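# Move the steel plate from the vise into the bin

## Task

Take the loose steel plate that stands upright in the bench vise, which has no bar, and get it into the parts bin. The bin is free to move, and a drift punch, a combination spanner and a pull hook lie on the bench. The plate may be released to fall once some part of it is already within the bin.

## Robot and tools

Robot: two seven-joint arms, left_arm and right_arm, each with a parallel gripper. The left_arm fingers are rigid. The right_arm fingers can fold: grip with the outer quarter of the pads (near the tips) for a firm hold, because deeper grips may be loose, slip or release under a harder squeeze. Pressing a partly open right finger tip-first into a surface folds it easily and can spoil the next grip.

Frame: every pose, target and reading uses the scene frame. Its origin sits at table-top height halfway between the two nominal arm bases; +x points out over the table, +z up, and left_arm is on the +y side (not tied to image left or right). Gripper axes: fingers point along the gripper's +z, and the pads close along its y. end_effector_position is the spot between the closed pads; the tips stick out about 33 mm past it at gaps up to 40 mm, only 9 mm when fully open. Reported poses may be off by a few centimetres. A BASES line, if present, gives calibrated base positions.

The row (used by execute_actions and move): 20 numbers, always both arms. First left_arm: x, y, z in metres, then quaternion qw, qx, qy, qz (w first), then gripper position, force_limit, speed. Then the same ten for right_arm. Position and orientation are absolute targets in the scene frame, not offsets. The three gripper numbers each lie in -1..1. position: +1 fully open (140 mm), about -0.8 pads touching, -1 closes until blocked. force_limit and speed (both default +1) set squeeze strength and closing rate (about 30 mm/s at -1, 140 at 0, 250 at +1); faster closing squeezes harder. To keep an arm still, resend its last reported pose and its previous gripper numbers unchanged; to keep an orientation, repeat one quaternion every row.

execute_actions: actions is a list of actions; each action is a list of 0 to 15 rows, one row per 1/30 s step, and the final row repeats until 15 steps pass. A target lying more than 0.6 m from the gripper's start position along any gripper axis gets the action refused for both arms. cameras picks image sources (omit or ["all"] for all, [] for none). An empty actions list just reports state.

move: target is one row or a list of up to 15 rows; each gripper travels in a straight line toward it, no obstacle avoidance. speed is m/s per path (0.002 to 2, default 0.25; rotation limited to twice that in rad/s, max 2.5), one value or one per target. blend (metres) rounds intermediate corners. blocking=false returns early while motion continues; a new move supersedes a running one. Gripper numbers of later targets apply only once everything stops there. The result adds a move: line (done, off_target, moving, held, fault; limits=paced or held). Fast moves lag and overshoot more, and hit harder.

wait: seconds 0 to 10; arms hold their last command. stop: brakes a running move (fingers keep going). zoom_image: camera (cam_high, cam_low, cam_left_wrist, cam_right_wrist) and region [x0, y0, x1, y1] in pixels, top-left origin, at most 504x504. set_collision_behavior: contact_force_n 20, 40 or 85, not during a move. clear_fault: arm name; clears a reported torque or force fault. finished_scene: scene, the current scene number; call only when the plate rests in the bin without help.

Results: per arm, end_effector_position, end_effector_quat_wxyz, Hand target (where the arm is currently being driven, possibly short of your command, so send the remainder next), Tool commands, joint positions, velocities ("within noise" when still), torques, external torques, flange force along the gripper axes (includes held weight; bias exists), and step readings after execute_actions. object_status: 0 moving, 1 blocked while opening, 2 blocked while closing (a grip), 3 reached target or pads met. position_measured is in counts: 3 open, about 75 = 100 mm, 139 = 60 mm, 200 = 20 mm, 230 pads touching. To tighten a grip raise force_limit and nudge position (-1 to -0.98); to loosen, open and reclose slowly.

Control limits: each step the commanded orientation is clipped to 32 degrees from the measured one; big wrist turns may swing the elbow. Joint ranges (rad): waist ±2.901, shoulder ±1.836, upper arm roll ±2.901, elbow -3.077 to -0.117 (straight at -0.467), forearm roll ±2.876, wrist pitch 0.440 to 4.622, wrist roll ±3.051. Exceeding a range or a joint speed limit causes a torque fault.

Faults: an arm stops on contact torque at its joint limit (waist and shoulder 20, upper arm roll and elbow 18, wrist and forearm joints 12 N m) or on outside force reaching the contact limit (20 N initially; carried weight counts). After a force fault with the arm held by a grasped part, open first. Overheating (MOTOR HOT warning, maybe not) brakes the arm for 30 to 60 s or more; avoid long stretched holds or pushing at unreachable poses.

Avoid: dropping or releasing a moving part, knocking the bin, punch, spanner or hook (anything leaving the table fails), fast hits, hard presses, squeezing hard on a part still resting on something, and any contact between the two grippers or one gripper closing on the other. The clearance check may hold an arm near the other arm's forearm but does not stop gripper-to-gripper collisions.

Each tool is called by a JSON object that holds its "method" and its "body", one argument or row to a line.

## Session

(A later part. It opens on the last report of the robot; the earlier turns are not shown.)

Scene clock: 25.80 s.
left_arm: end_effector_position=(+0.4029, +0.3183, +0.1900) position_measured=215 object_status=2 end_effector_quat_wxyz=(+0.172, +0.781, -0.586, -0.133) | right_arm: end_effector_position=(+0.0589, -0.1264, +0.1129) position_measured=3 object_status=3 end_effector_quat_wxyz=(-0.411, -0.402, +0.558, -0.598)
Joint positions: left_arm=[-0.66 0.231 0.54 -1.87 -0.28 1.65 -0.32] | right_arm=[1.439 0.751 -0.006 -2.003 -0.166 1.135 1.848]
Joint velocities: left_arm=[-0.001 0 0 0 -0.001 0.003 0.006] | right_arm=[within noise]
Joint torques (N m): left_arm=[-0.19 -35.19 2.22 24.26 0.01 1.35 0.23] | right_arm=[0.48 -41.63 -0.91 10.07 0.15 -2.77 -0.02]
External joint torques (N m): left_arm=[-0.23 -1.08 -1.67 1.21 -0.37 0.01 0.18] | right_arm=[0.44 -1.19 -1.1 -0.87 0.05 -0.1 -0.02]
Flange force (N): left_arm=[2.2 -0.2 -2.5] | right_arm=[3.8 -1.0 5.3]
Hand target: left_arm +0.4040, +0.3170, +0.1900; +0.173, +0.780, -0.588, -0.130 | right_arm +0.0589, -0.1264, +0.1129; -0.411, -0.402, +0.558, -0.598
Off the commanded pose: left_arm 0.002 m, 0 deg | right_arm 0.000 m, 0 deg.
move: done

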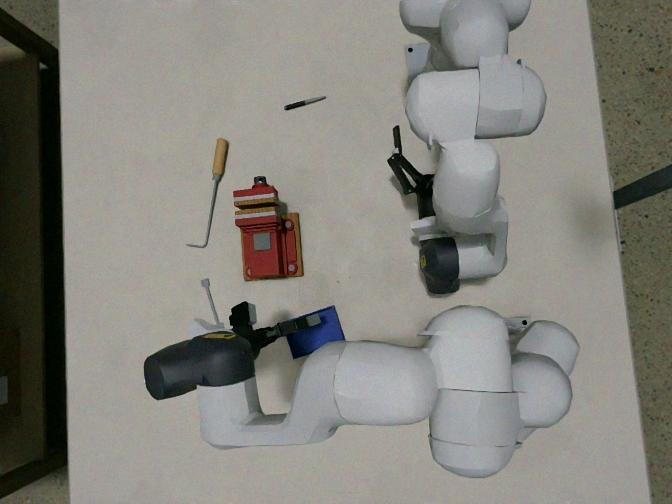

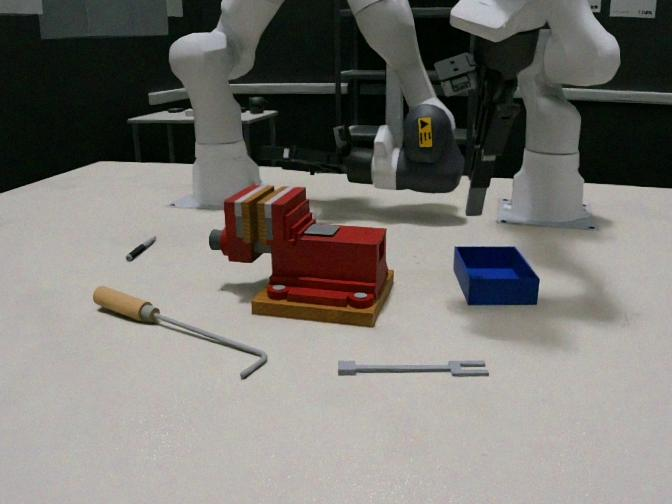

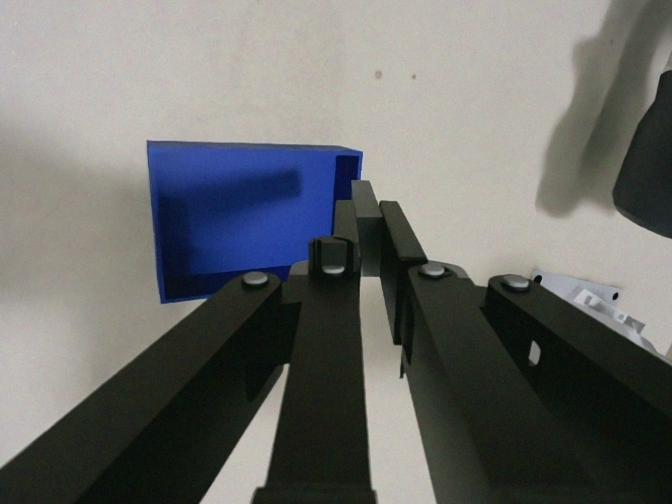

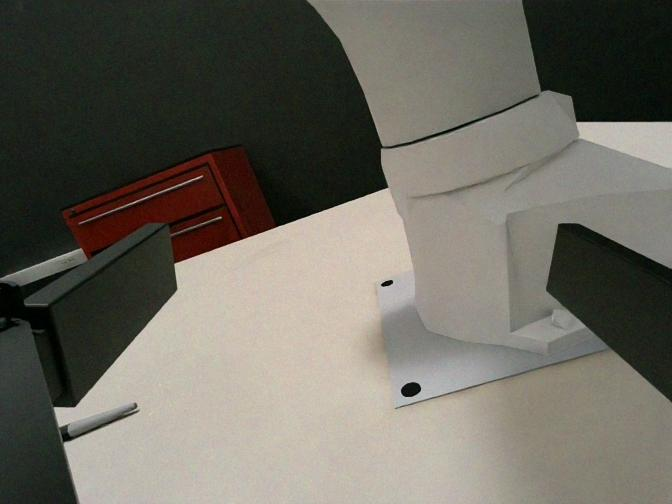

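{"method": "move", "body": {
  "target": [
    [0.392,0.328,0.165,-0.1728,-0.7797,0.5875,0.1302,-1,-1,-1,0.0589,-0.1264,0.1129,-0.411,-0.402,0.558,-0.598,1,1,1],
    [0.392,0.328,0.13,-0.1728,-0.7797,0.5875,0.1302,-1,-1,-1,0.0589,-0.1264,0.1129,-0.411,-0.402,0.558,-0.598,1,1,1]
  ],
  "speed": 0.08
}}

{"method": "zoom_image", "body": {
  "camera": "cam_low",
  "region": [400, 150, 600, 320]
}}

{"method": "zoom_image", "body": {
  "camera": "cam_left_wrist",
  "region": [150, 100, 450, 330]
}}

Scene clock: 27.90 s.
left_arm: end_effector_position=(+0.3918, +0.3289, +0.1306) position_measured=215 object_status=2 end_effector_quat_wxyz=(+0.171, +0.781, -0.587, -0.132) | right_arm: end_effector_position=(+0.0589, -0.1264, +0.1129) position_measured=3 object_status=3 end_effector_quat_wxyz=(-0.411, -0.402, +0.558, -0.598)
Joint positions: left_arm=[-0.65 0.263 0.532 -1.99 -0.3 1.793 -0.269] | right_arm=[1.439 0.751 -0.006 -2.003 -0.166 1.135 1.848]
Joint velocities: left_arm=[0 0.001 0.001 -0.002 -0.001 0.003 0.006] | right_arm=[within noise]
Joint torques (N m): left_arm=[-0.19 -35.37 2.58 23.01 0.05 1.33 0.29] | right_arm=[0.49 -41.54 -0.91 10.04 0.13 -2.77 0.05]
External joint torques (N m): left_arm=[-0.31 -1.24 -1.83 1.03 -0.35 0.01 0.25] | right_arm=[0.48 -1.15 -1.07 -0.85 0.04 -0.1 0.05]
Flange force (N): left_arm=[1.9 0.5 -1.8] | right_arm=[3.7 -0.9 5.2]
Hand target: left_arm +0.3920, +0.3280, +0.1300; +0.173, +0.780, -0.588, -0.130 | right_arm +0.0589, -0.1264, +0.1129; -0.411, -0.402, +0.558, -0.598
Off the commanded pose: left_arm 0.001 m, 0 deg | right_arm 0.000 m, 0 deg.
move: done

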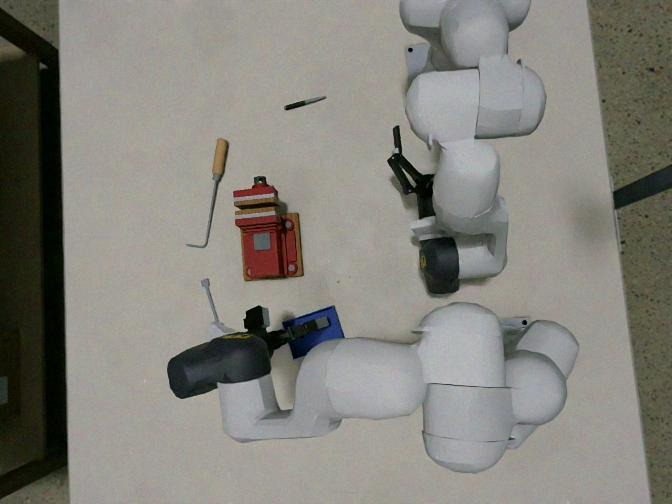

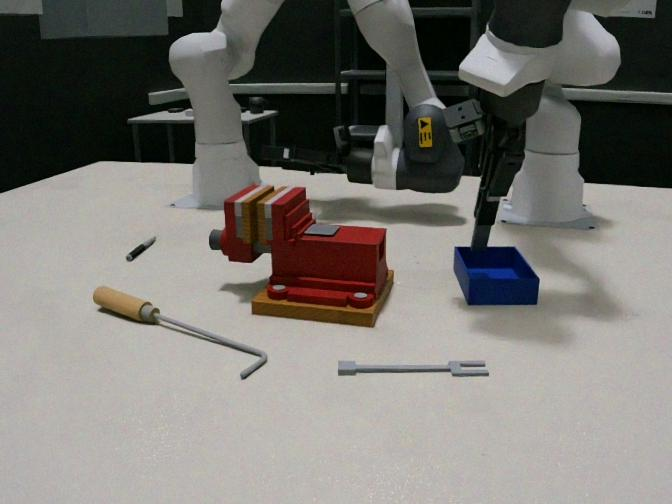

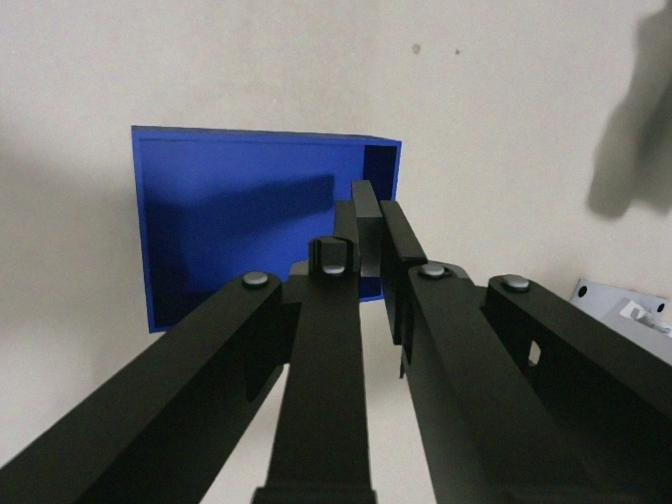

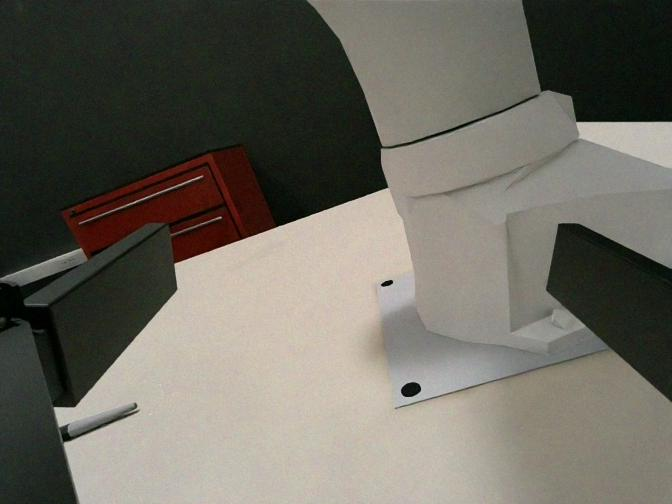

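Scaled by 2.520 from the camera's 672x504 image, which has a finer 960x720 frame.

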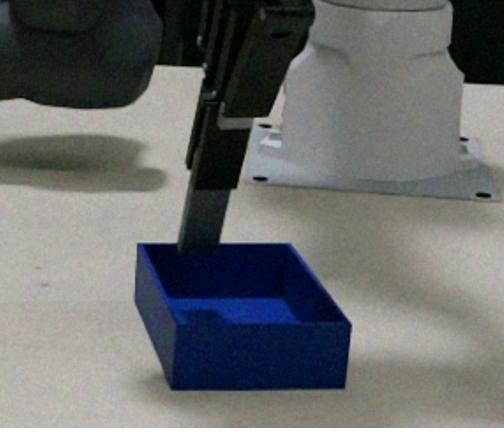

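Scaled by 1.680 from the camera's 672x504 image, which has a finer 960x720 frame.

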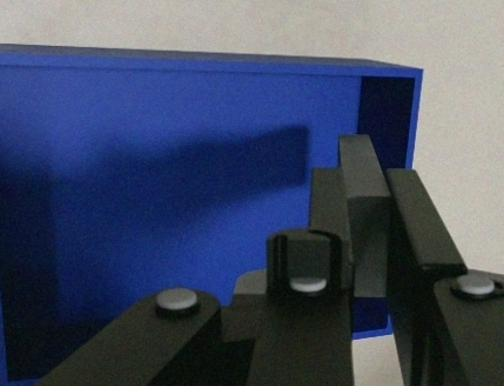

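{"method": "move", "body": {
  "target": [
    [0.384,0.330,0.113,-0.1728,-0.7797,0.5875,0.1302,-1,-1,-1,0.0589,-0.1264,0.1129,-0.411,-0.402,0.558,-0.598,1,1,1]
  ],
  "speed": 0.04,
  "cameras": ["cam_low","cam_left_wrist"]
}}

{"method": "zoom_image", "body": {
  "camera": "cam_low",
  "region": [400, 150, 600, 320]
}}

{"method": "zoom_image", "body": {
  "camera": "cam_left_wrist",
  "region": [150, 100, 450, 330]
}}

Scene clock: 29.17 s.
left_arm: end_effector_position=(+0.3841, +0.3308, +0.1138) position_measured=215 object_status=2 end_effector_quat_wxyz=(+0.171, +0.780, -0.587, -0.131) | right_arm: end_effector_position=(+0.0589, -0.1264, +0.1129) position_measured=3 object_status=3 end_effector_quat_wxyz=(-0.411, -0.402, +0.558, -0.598)
Joint positions: left_arm=[-0.65 0.264 0.527 -2.036 -0.305 1.839 -0.257] | right_arm=[1.439 0.751 -0.006 -2.003 -0.166 1.135 1.848]
Joint velocities: left_arm=[0.002 0 0 -0.001 0.001 0.004 0.003] | right_arm=[within noise]
Joint torques (N m): left_arm=[-0.17 -34.92 2.58 22.16 0.06 1.34 0.19] | right_arm=[0.48 -41.6 -0.93 10.04 0.15 -2.76 0.03]
External joint torques (N m): left_arm=[-0.14 -1.21 -1.65 0.64 -0.33 0.03 0.15] | right_arm=[0.53 -1.23 -1.02 -0.86 0.06 -0.09 0.04]
Flange force (N): left_arm=[1.2 1.4 -0.9] | right_arm=[3.9 -0.8 5.4]
Hand target: left_arm +0.3840, +0.3300, +0.1130; +0.173, +0.780, -0.588, -0.130 | right_arm +0.0589, -0.1264, +0.1129; -0.411, -0.402, +0.558, -0.598
Off the commanded pose: left_arm 0.001 m, 0 deg | right_arm 0.000 m, 0 deg.
move: done
Images, in order (width x height): cam_low 672x504, cam_left_wrist 672x504.

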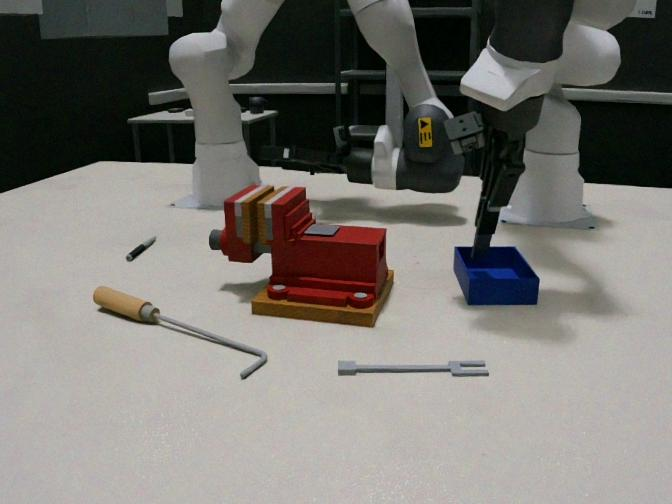

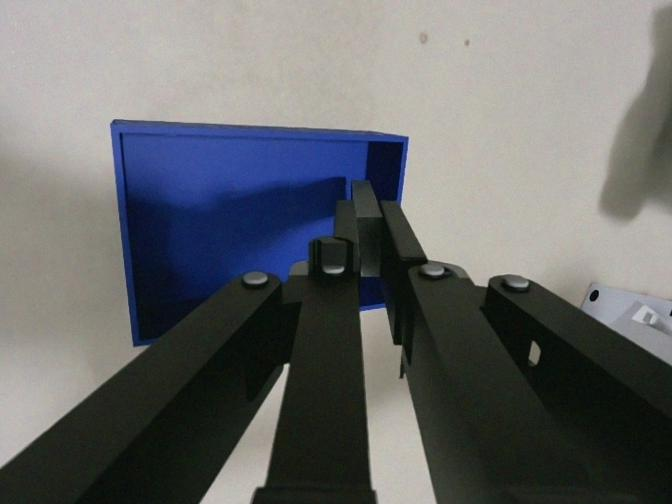

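Scaled by 2.520 from the camera's 672x504 image, which has a finer 960x720 frame.

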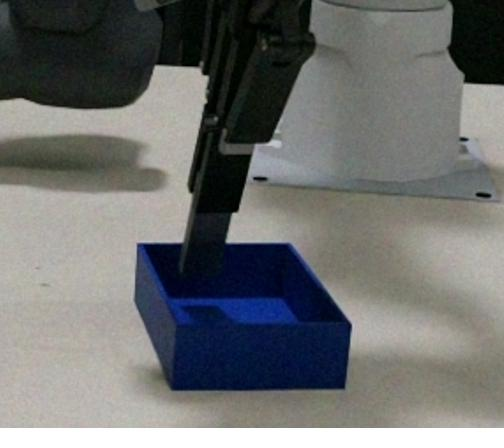

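Scaled by 1.680 from the camera's 672x504 image, which has a finer 960x720 frame.

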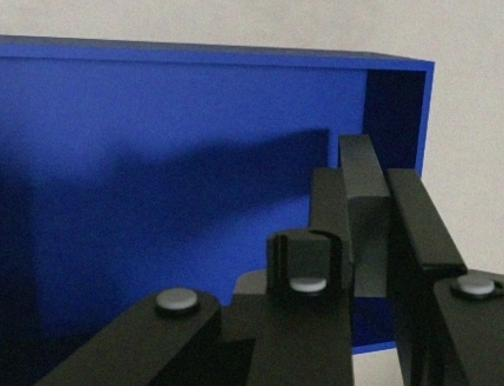

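{"method": "move", "body": {
  "target": [
    [0.399,0.335,0.118,-0.1728,-0.7797,0.5875,0.1302,-1,-1,-1,0.0589,-0.1264,0.1129,-0.411,-0.402,0.558,-0.598,1,1,1],
    [0.399,0.335,0.108,-0.1728,-0.7797,0.5875,0.1302,-1,-1,-1,0.0589,-0.1264,0.1129,-0.411,-0.402,0.558,-0.598,1,1,1]
  ],
  "speed": 0.04,
  "cameras": ["cam_low","cam_left_wrist"]
}}

{"method": "zoom_image", "body": {
  "camera": "cam_low",
  "region": [400, 150, 600, 320]
}}

{"method": "zoom_image", "body": {
  "camera": "cam_left_wrist",
  "region": [150, 100, 450, 330]
}}

Scene clock: 30.70 s.
left_arm: end_effector_position=(+0.3990, +0.3358, +0.1088) position_measured=215 object_status=2 end_effector_quat_wxyz=(+0.171, +0.780, -0.587, -0.131) | right_arm: end_effector_position=(+0.0589, -0.1264, +0.1129) position_measured=3 object_status=3 end_effector_quat_wxyz=(-0.411, -0.402, +0.558, -0.598)
Joint positions: left_arm=[-0.623 0.314 0.519 -1.984 -0.319 1.827 -0.236] | right_arm=[1.439 0.751 -0.006 -2.003 -0.166 1.135 1.848]
Joint velocities: left_arm=[0.001 0 -0.001 0.001 0 0.002 0.005] | right_arm=[within noise]
Joint torques (N m): left_arm=[-0.14 -36.55 3.32 22.47 0.05 1.47 0.22] | right_arm=[0.43 -41.56 -0.89 10.05 0.13 -2.76 0.07]
External joint torques (N m): left_arm=[-0.15 -1.11 -1.68 0.96 -0.36 0.16 0.17] | right_arm=[0.32 -1.21 -1.13 -0.81 0.03 -0.1 0.07]
Flange force (N): left_arm=[1.8 -0.1 -1.2] | right_arm=[3.7 -1.1 5.2]
Hand target: left_arm +0.3990, +0.3350, +0.1080; +0.173, +0.780, -0.588, -0.130 | right_arm +0.0589, -0.1264, +0.1129; -0.411, -0.402, +0.558, -0.598
Off the commanded pose: left_arm 0.001 m, 0 deg | right_arm 0.000 m, 0 deg.
move: done
Images, in order (width x height): cam_low 672x504, cam_left_wrist 672x504.

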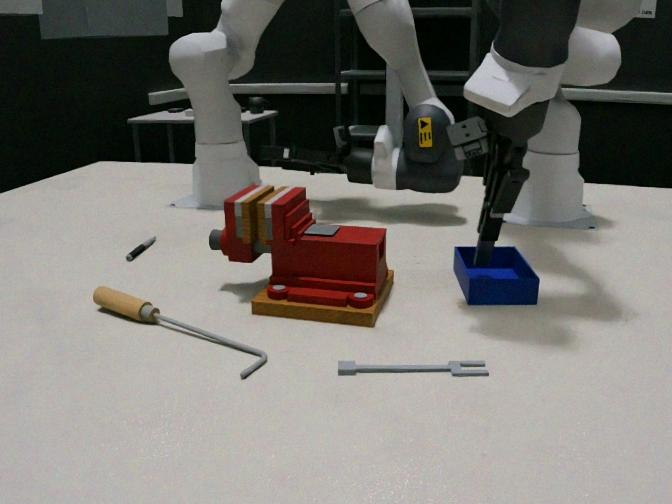

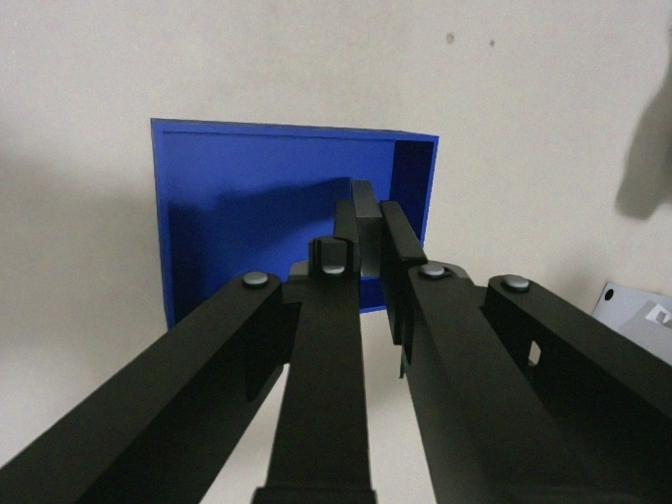

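Scaled by 2.520 from the camera's 672x504 image, which has a finer 960x720 frame.

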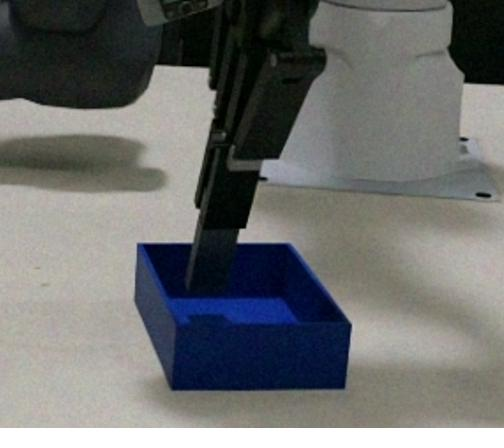

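Scaled by 1.680 from the camera's 672x504 image, which has a finer 960x720 frame.

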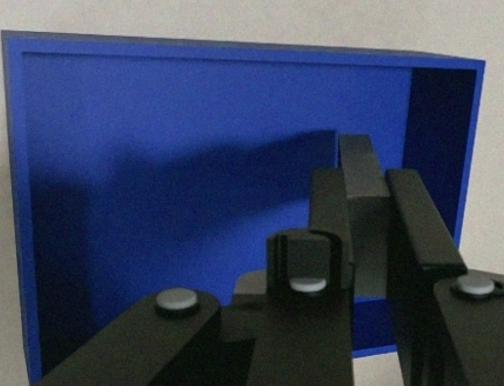

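{"method": "move", "body": {
  "target": [
    [0.399,0.335,0.103,-0.1728,-0.7797,0.5875,0.1302,-1,-1,-1,0.0589,-0.1264,0.1129,-0.411,-0.402,0.558,-0.598,1,1,1]
  ],
  "speed": 0.02,
  "cameras": ["cam_low","cam_left_wrist"]
}}

{"method": "zoom_image", "body": {
  "camera": "cam_left_wrist",
  "region": [150, 100, 450, 330]
}}

Scene clock: 31.63 s.
left_arm: end_effector_position=(+0.3991, +0.3357, +0.1041) position_measured=215 object_status=2 end_effector_quat_wxyz=(+0.171, +0.780, -0.587, -0.131) | right_arm: end_effector_position=(+0.0589, -0.1264, +0.1129) position_measured=3 object_status=3 end_effector_quat_wxyz=(-0.411, -0.402, +0.558, -0.598)
Joint positions: left_arm=[-0.619 0.321 0.515 -1.987 -0.323 1.836 -0.231] | right_arm=[1.439 0.751 -0.006 -2.003 -0.166 1.135 1.848]
Joint velocities: left_arm=[0.001 0 -0.002 -0.001 0 0.004 0.004] | right_arm=[within noise]
Joint torques (N m): left_arm=[-0.66 -36.55 3.27 22.13 0.07 1.33 0.21] | right_arm=[0.53 -41.59 -0.91 10.09 0.14 -2.75 0.02]
External joint torques (N m): left_arm=[-0.71 -1.04 -1.85 0.81 -0.35 0.03 0.17] | right_arm=[0.6 -1.22 -1 -0.81 0.05 -0.08 0.03]
Flange force (N): left_arm=[2.2 0.8 -1.0] | right_arm=[3.8 -0.8 5.2]
Hand target: left_arm +0.3990, +0.3350, +0.1030; +0.173, +0.780, -0.588, -0.130 | right_arm +0.0589, -0.1264, +0.1129; -0.411, -0.402, +0.558, -0.598
Off the commanded pose: left_arm 0.001 m, 0 deg | right_arm 0.000 m, 0 deg.
move: done
Images, in order (width x height): cam_low 672x504, cam_left_wrist 672x504.

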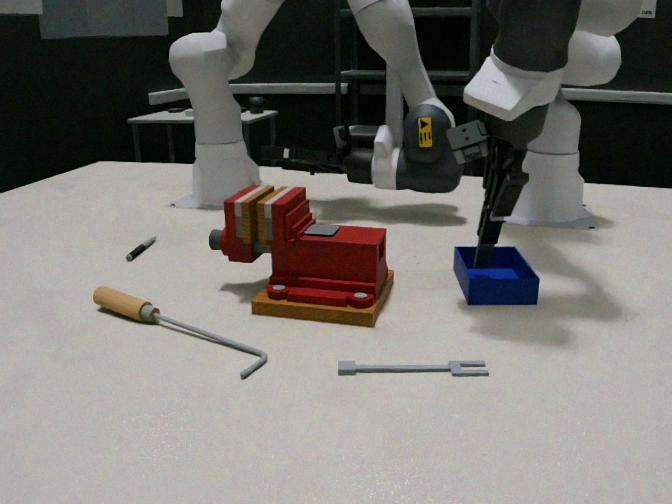

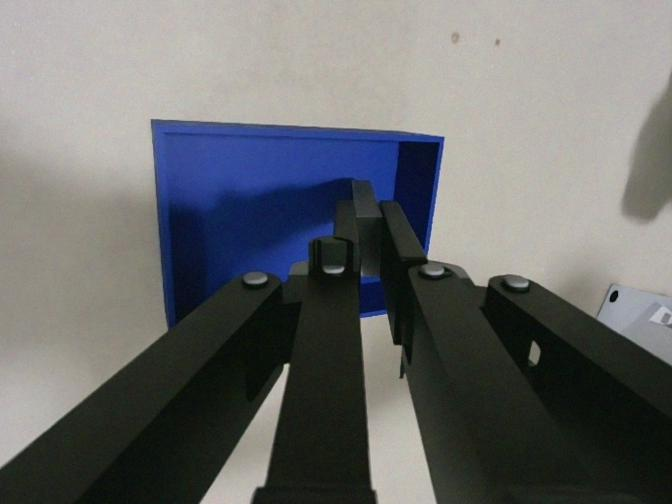

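Scaled by 1.680 from the camera's 672x504 image, which has a finer 960x720 frame.

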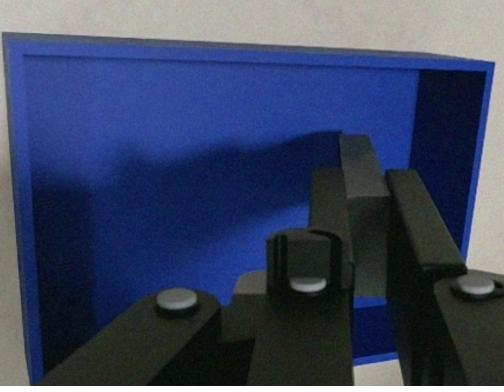

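Shadow meets the plate: at the floor. Release.

{"method": "move", "body": {
  "target": [
    [0.399,0.335,0.1035,-0.1728,-0.7797,0.5875,0.1302,-0.58,-1,-1,0.0589,-0.1264,0.1129,-0.411,-0.402,0.558,-0.598,1,1,1]
  ],
  "speed": 0.02,
  "cameras": ["cam_low","cam_left_wrist"]
}}

Scene clock: 32.47 s.
left_arm: end_effector_position=(+0.3994, +0.3358, +0.1040) position_measured=202 object_status=3 end_effector_quat_wxyz=(+0.171, +0.780, -0.587, -0.131) | right_arm: end_effector_position=(+0.0589, -0.1264, +0.1129) position_measured=3 object_status=3 end_effector_quat_wxyz=(-0.411, -0.402, +0.558, -0.598)
Joint positions: left_arm=[-0.618 0.321 0.515 -1.987 -0.323 1.837 -0.231] | right_arm=[1.439 0.751 -0.006 -2.003 -0.166 1.135 1.848]
Joint velocities: within noise
Joint torques (N m): left_arm=[-0.29 -36.56 3.3 21.94 0.25 1.21 0.21] | right_arm=[0.48 -41.59 -0.87 10.07 0.13 -2.77 0.03]
External joint torques (N m): left_arm=[-0.21 -0.99 -1.71 0.57 -0.17 -0.08 0.17] | right_arm=[0.4 -1.25 -1.09 -0.83 0.02 -0.1 0.03]
Flange force (N): left_arm=[1.3 0.9 -1.0] | right_arm=[3.8 -1.1 5.3]
Hand target: left_arm +0.3990, +0.3350, +0.1035; +0.173, +0.780, -0.588, -0.130 | right_arm +0.0589, -0.1264, +0.1129; -0.411, -0.402, +0.558, -0.598
Off the commanded pose: left_arm 0.001 m, 0 deg | right_arm 0.000 m, 0 deg.
move: done
Images, in order (width x height): cam_low 672x504, cam_left_wrist 672x504.

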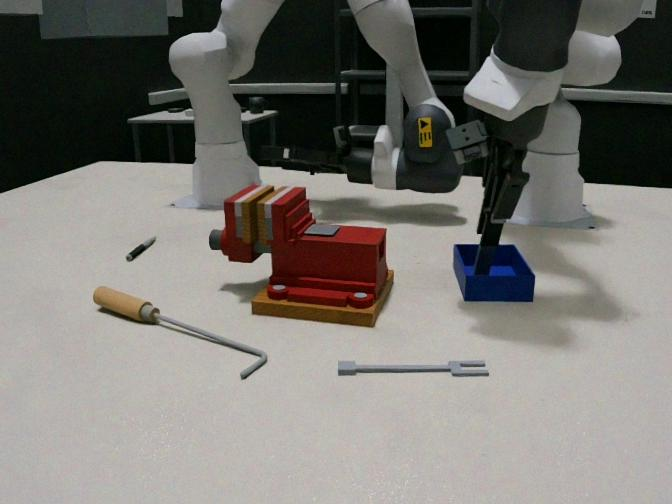

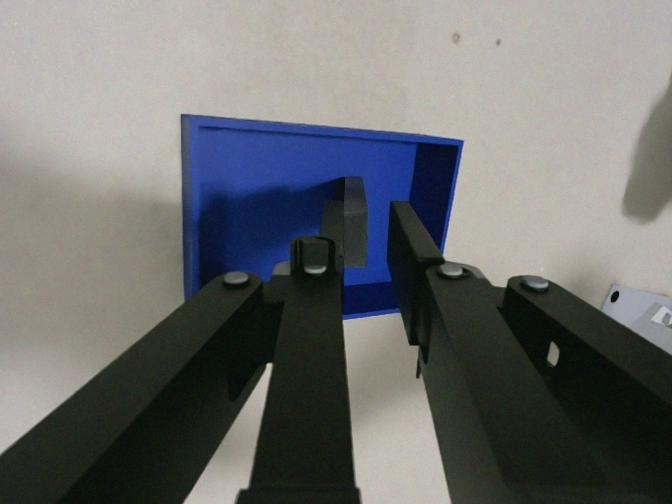

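{"method": "move", "body": {
  "target": [
    [0.432,0.345,0.176,-0.1728,-0.7797,0.5875,0.1302,-0.58,-1,-1,0.0589,-0.1264,0.1129,-0.411,-0.402,0.558,-0.598,1,1,1]
  ],
  "speed": 0.08
}}

{"method": "zoom_image", "body": {
  "camera": "cam_high",
  "region": [240, 270, 400, 400]
}}

Scene clock: 34.37 s.
left_arm: end_effector_position=(+0.4327, +0.3434, +0.1768) position_measured=202 object_status=3 end_effector_quat_wxyz=(+0.174, +0.779, -0.589, -0.127) | right_arm: end_effector_position=(+0.0589, -0.1264, +0.1129) position_measured=3 object_status=3 end_effector_quat_wxyz=(-0.411, -0.402, +0.558, -0.598)
Joint positions: left_arm=[-0.588 0.325 0.537 -1.784 -0.306 1.64 -0.239] | right_arm=[1.439 0.751 -0.006 -2.003 -0.166 1.135 1.848]
Joint velocities: left_arm=[-0.001 0.001 0 -0.001 0.001 -0.003 -0.001] | right_arm=[within noise]
Joint torques (N m): left_arm=[-0.61 -37.33 4.41 23.76 1 0.91 -0.07] | right_arm=[0.48 -41.58 -0.94 10.09 0.13 -2.76 0.01]
External joint torques (N m): left_arm=[-0.63 -0.24 -0.94 0.91 0.59 -0.4 -0.11] | right_arm=[0.47 -1.11 -1.1 -0.89 0.03 -0.1 0.01]
Flange force (N): left_arm=[2.0 -0.8 -3.1] | right_arm=[3.6 -0.9 5.3]
Hand target: left_arm +0.4320, +0.3450, +0.1760; +0.173, +0.780, -0.588, -0.130 | right_arm +0.0589, -0.1264, +0.1129; -0.411, -0.402, +0.558, -0.598
Off the commanded pose: left_arm 0.002 m, 0 deg | right_arm 0.000 m, 0 deg.
move: done

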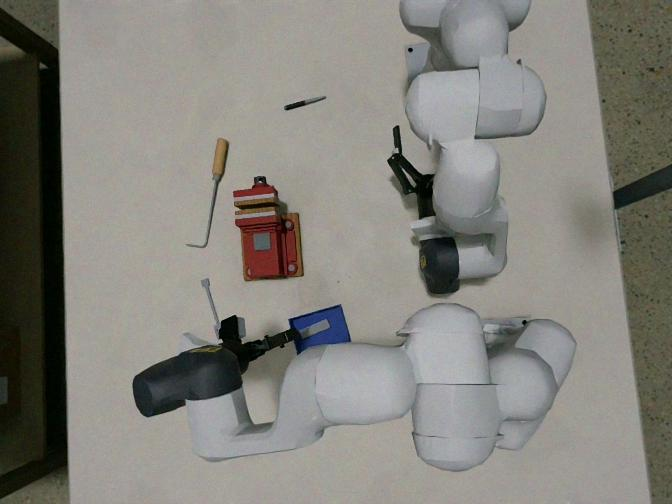

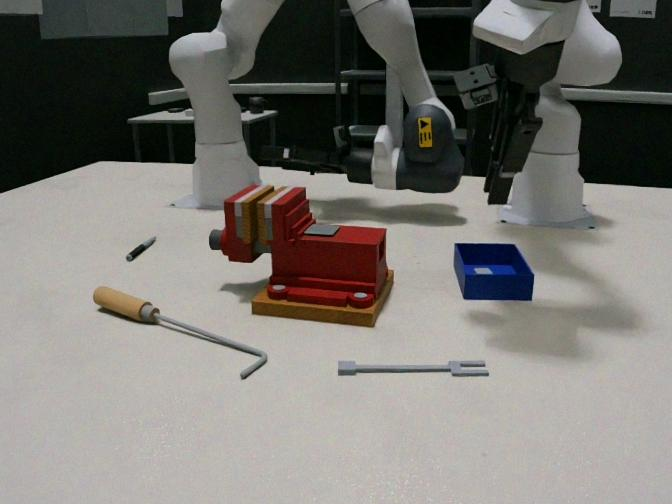

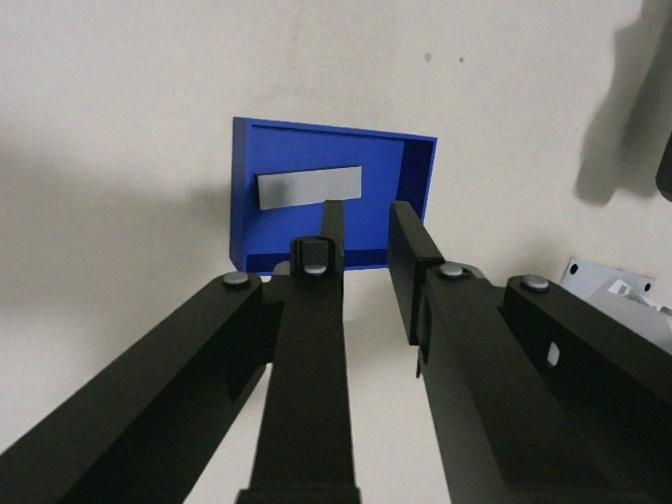

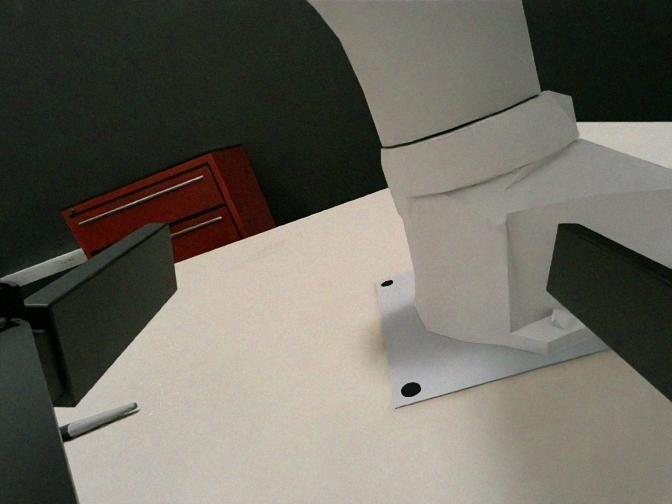

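Scaled by 3.150 from the camera's 672x504 image, which has a finer 960x720 frame.

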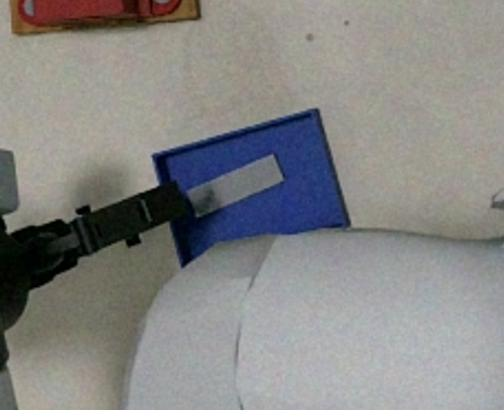

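{"method": "finished_scene", "body": {
  "scene": 3
}}

The scene is finished: the task was done.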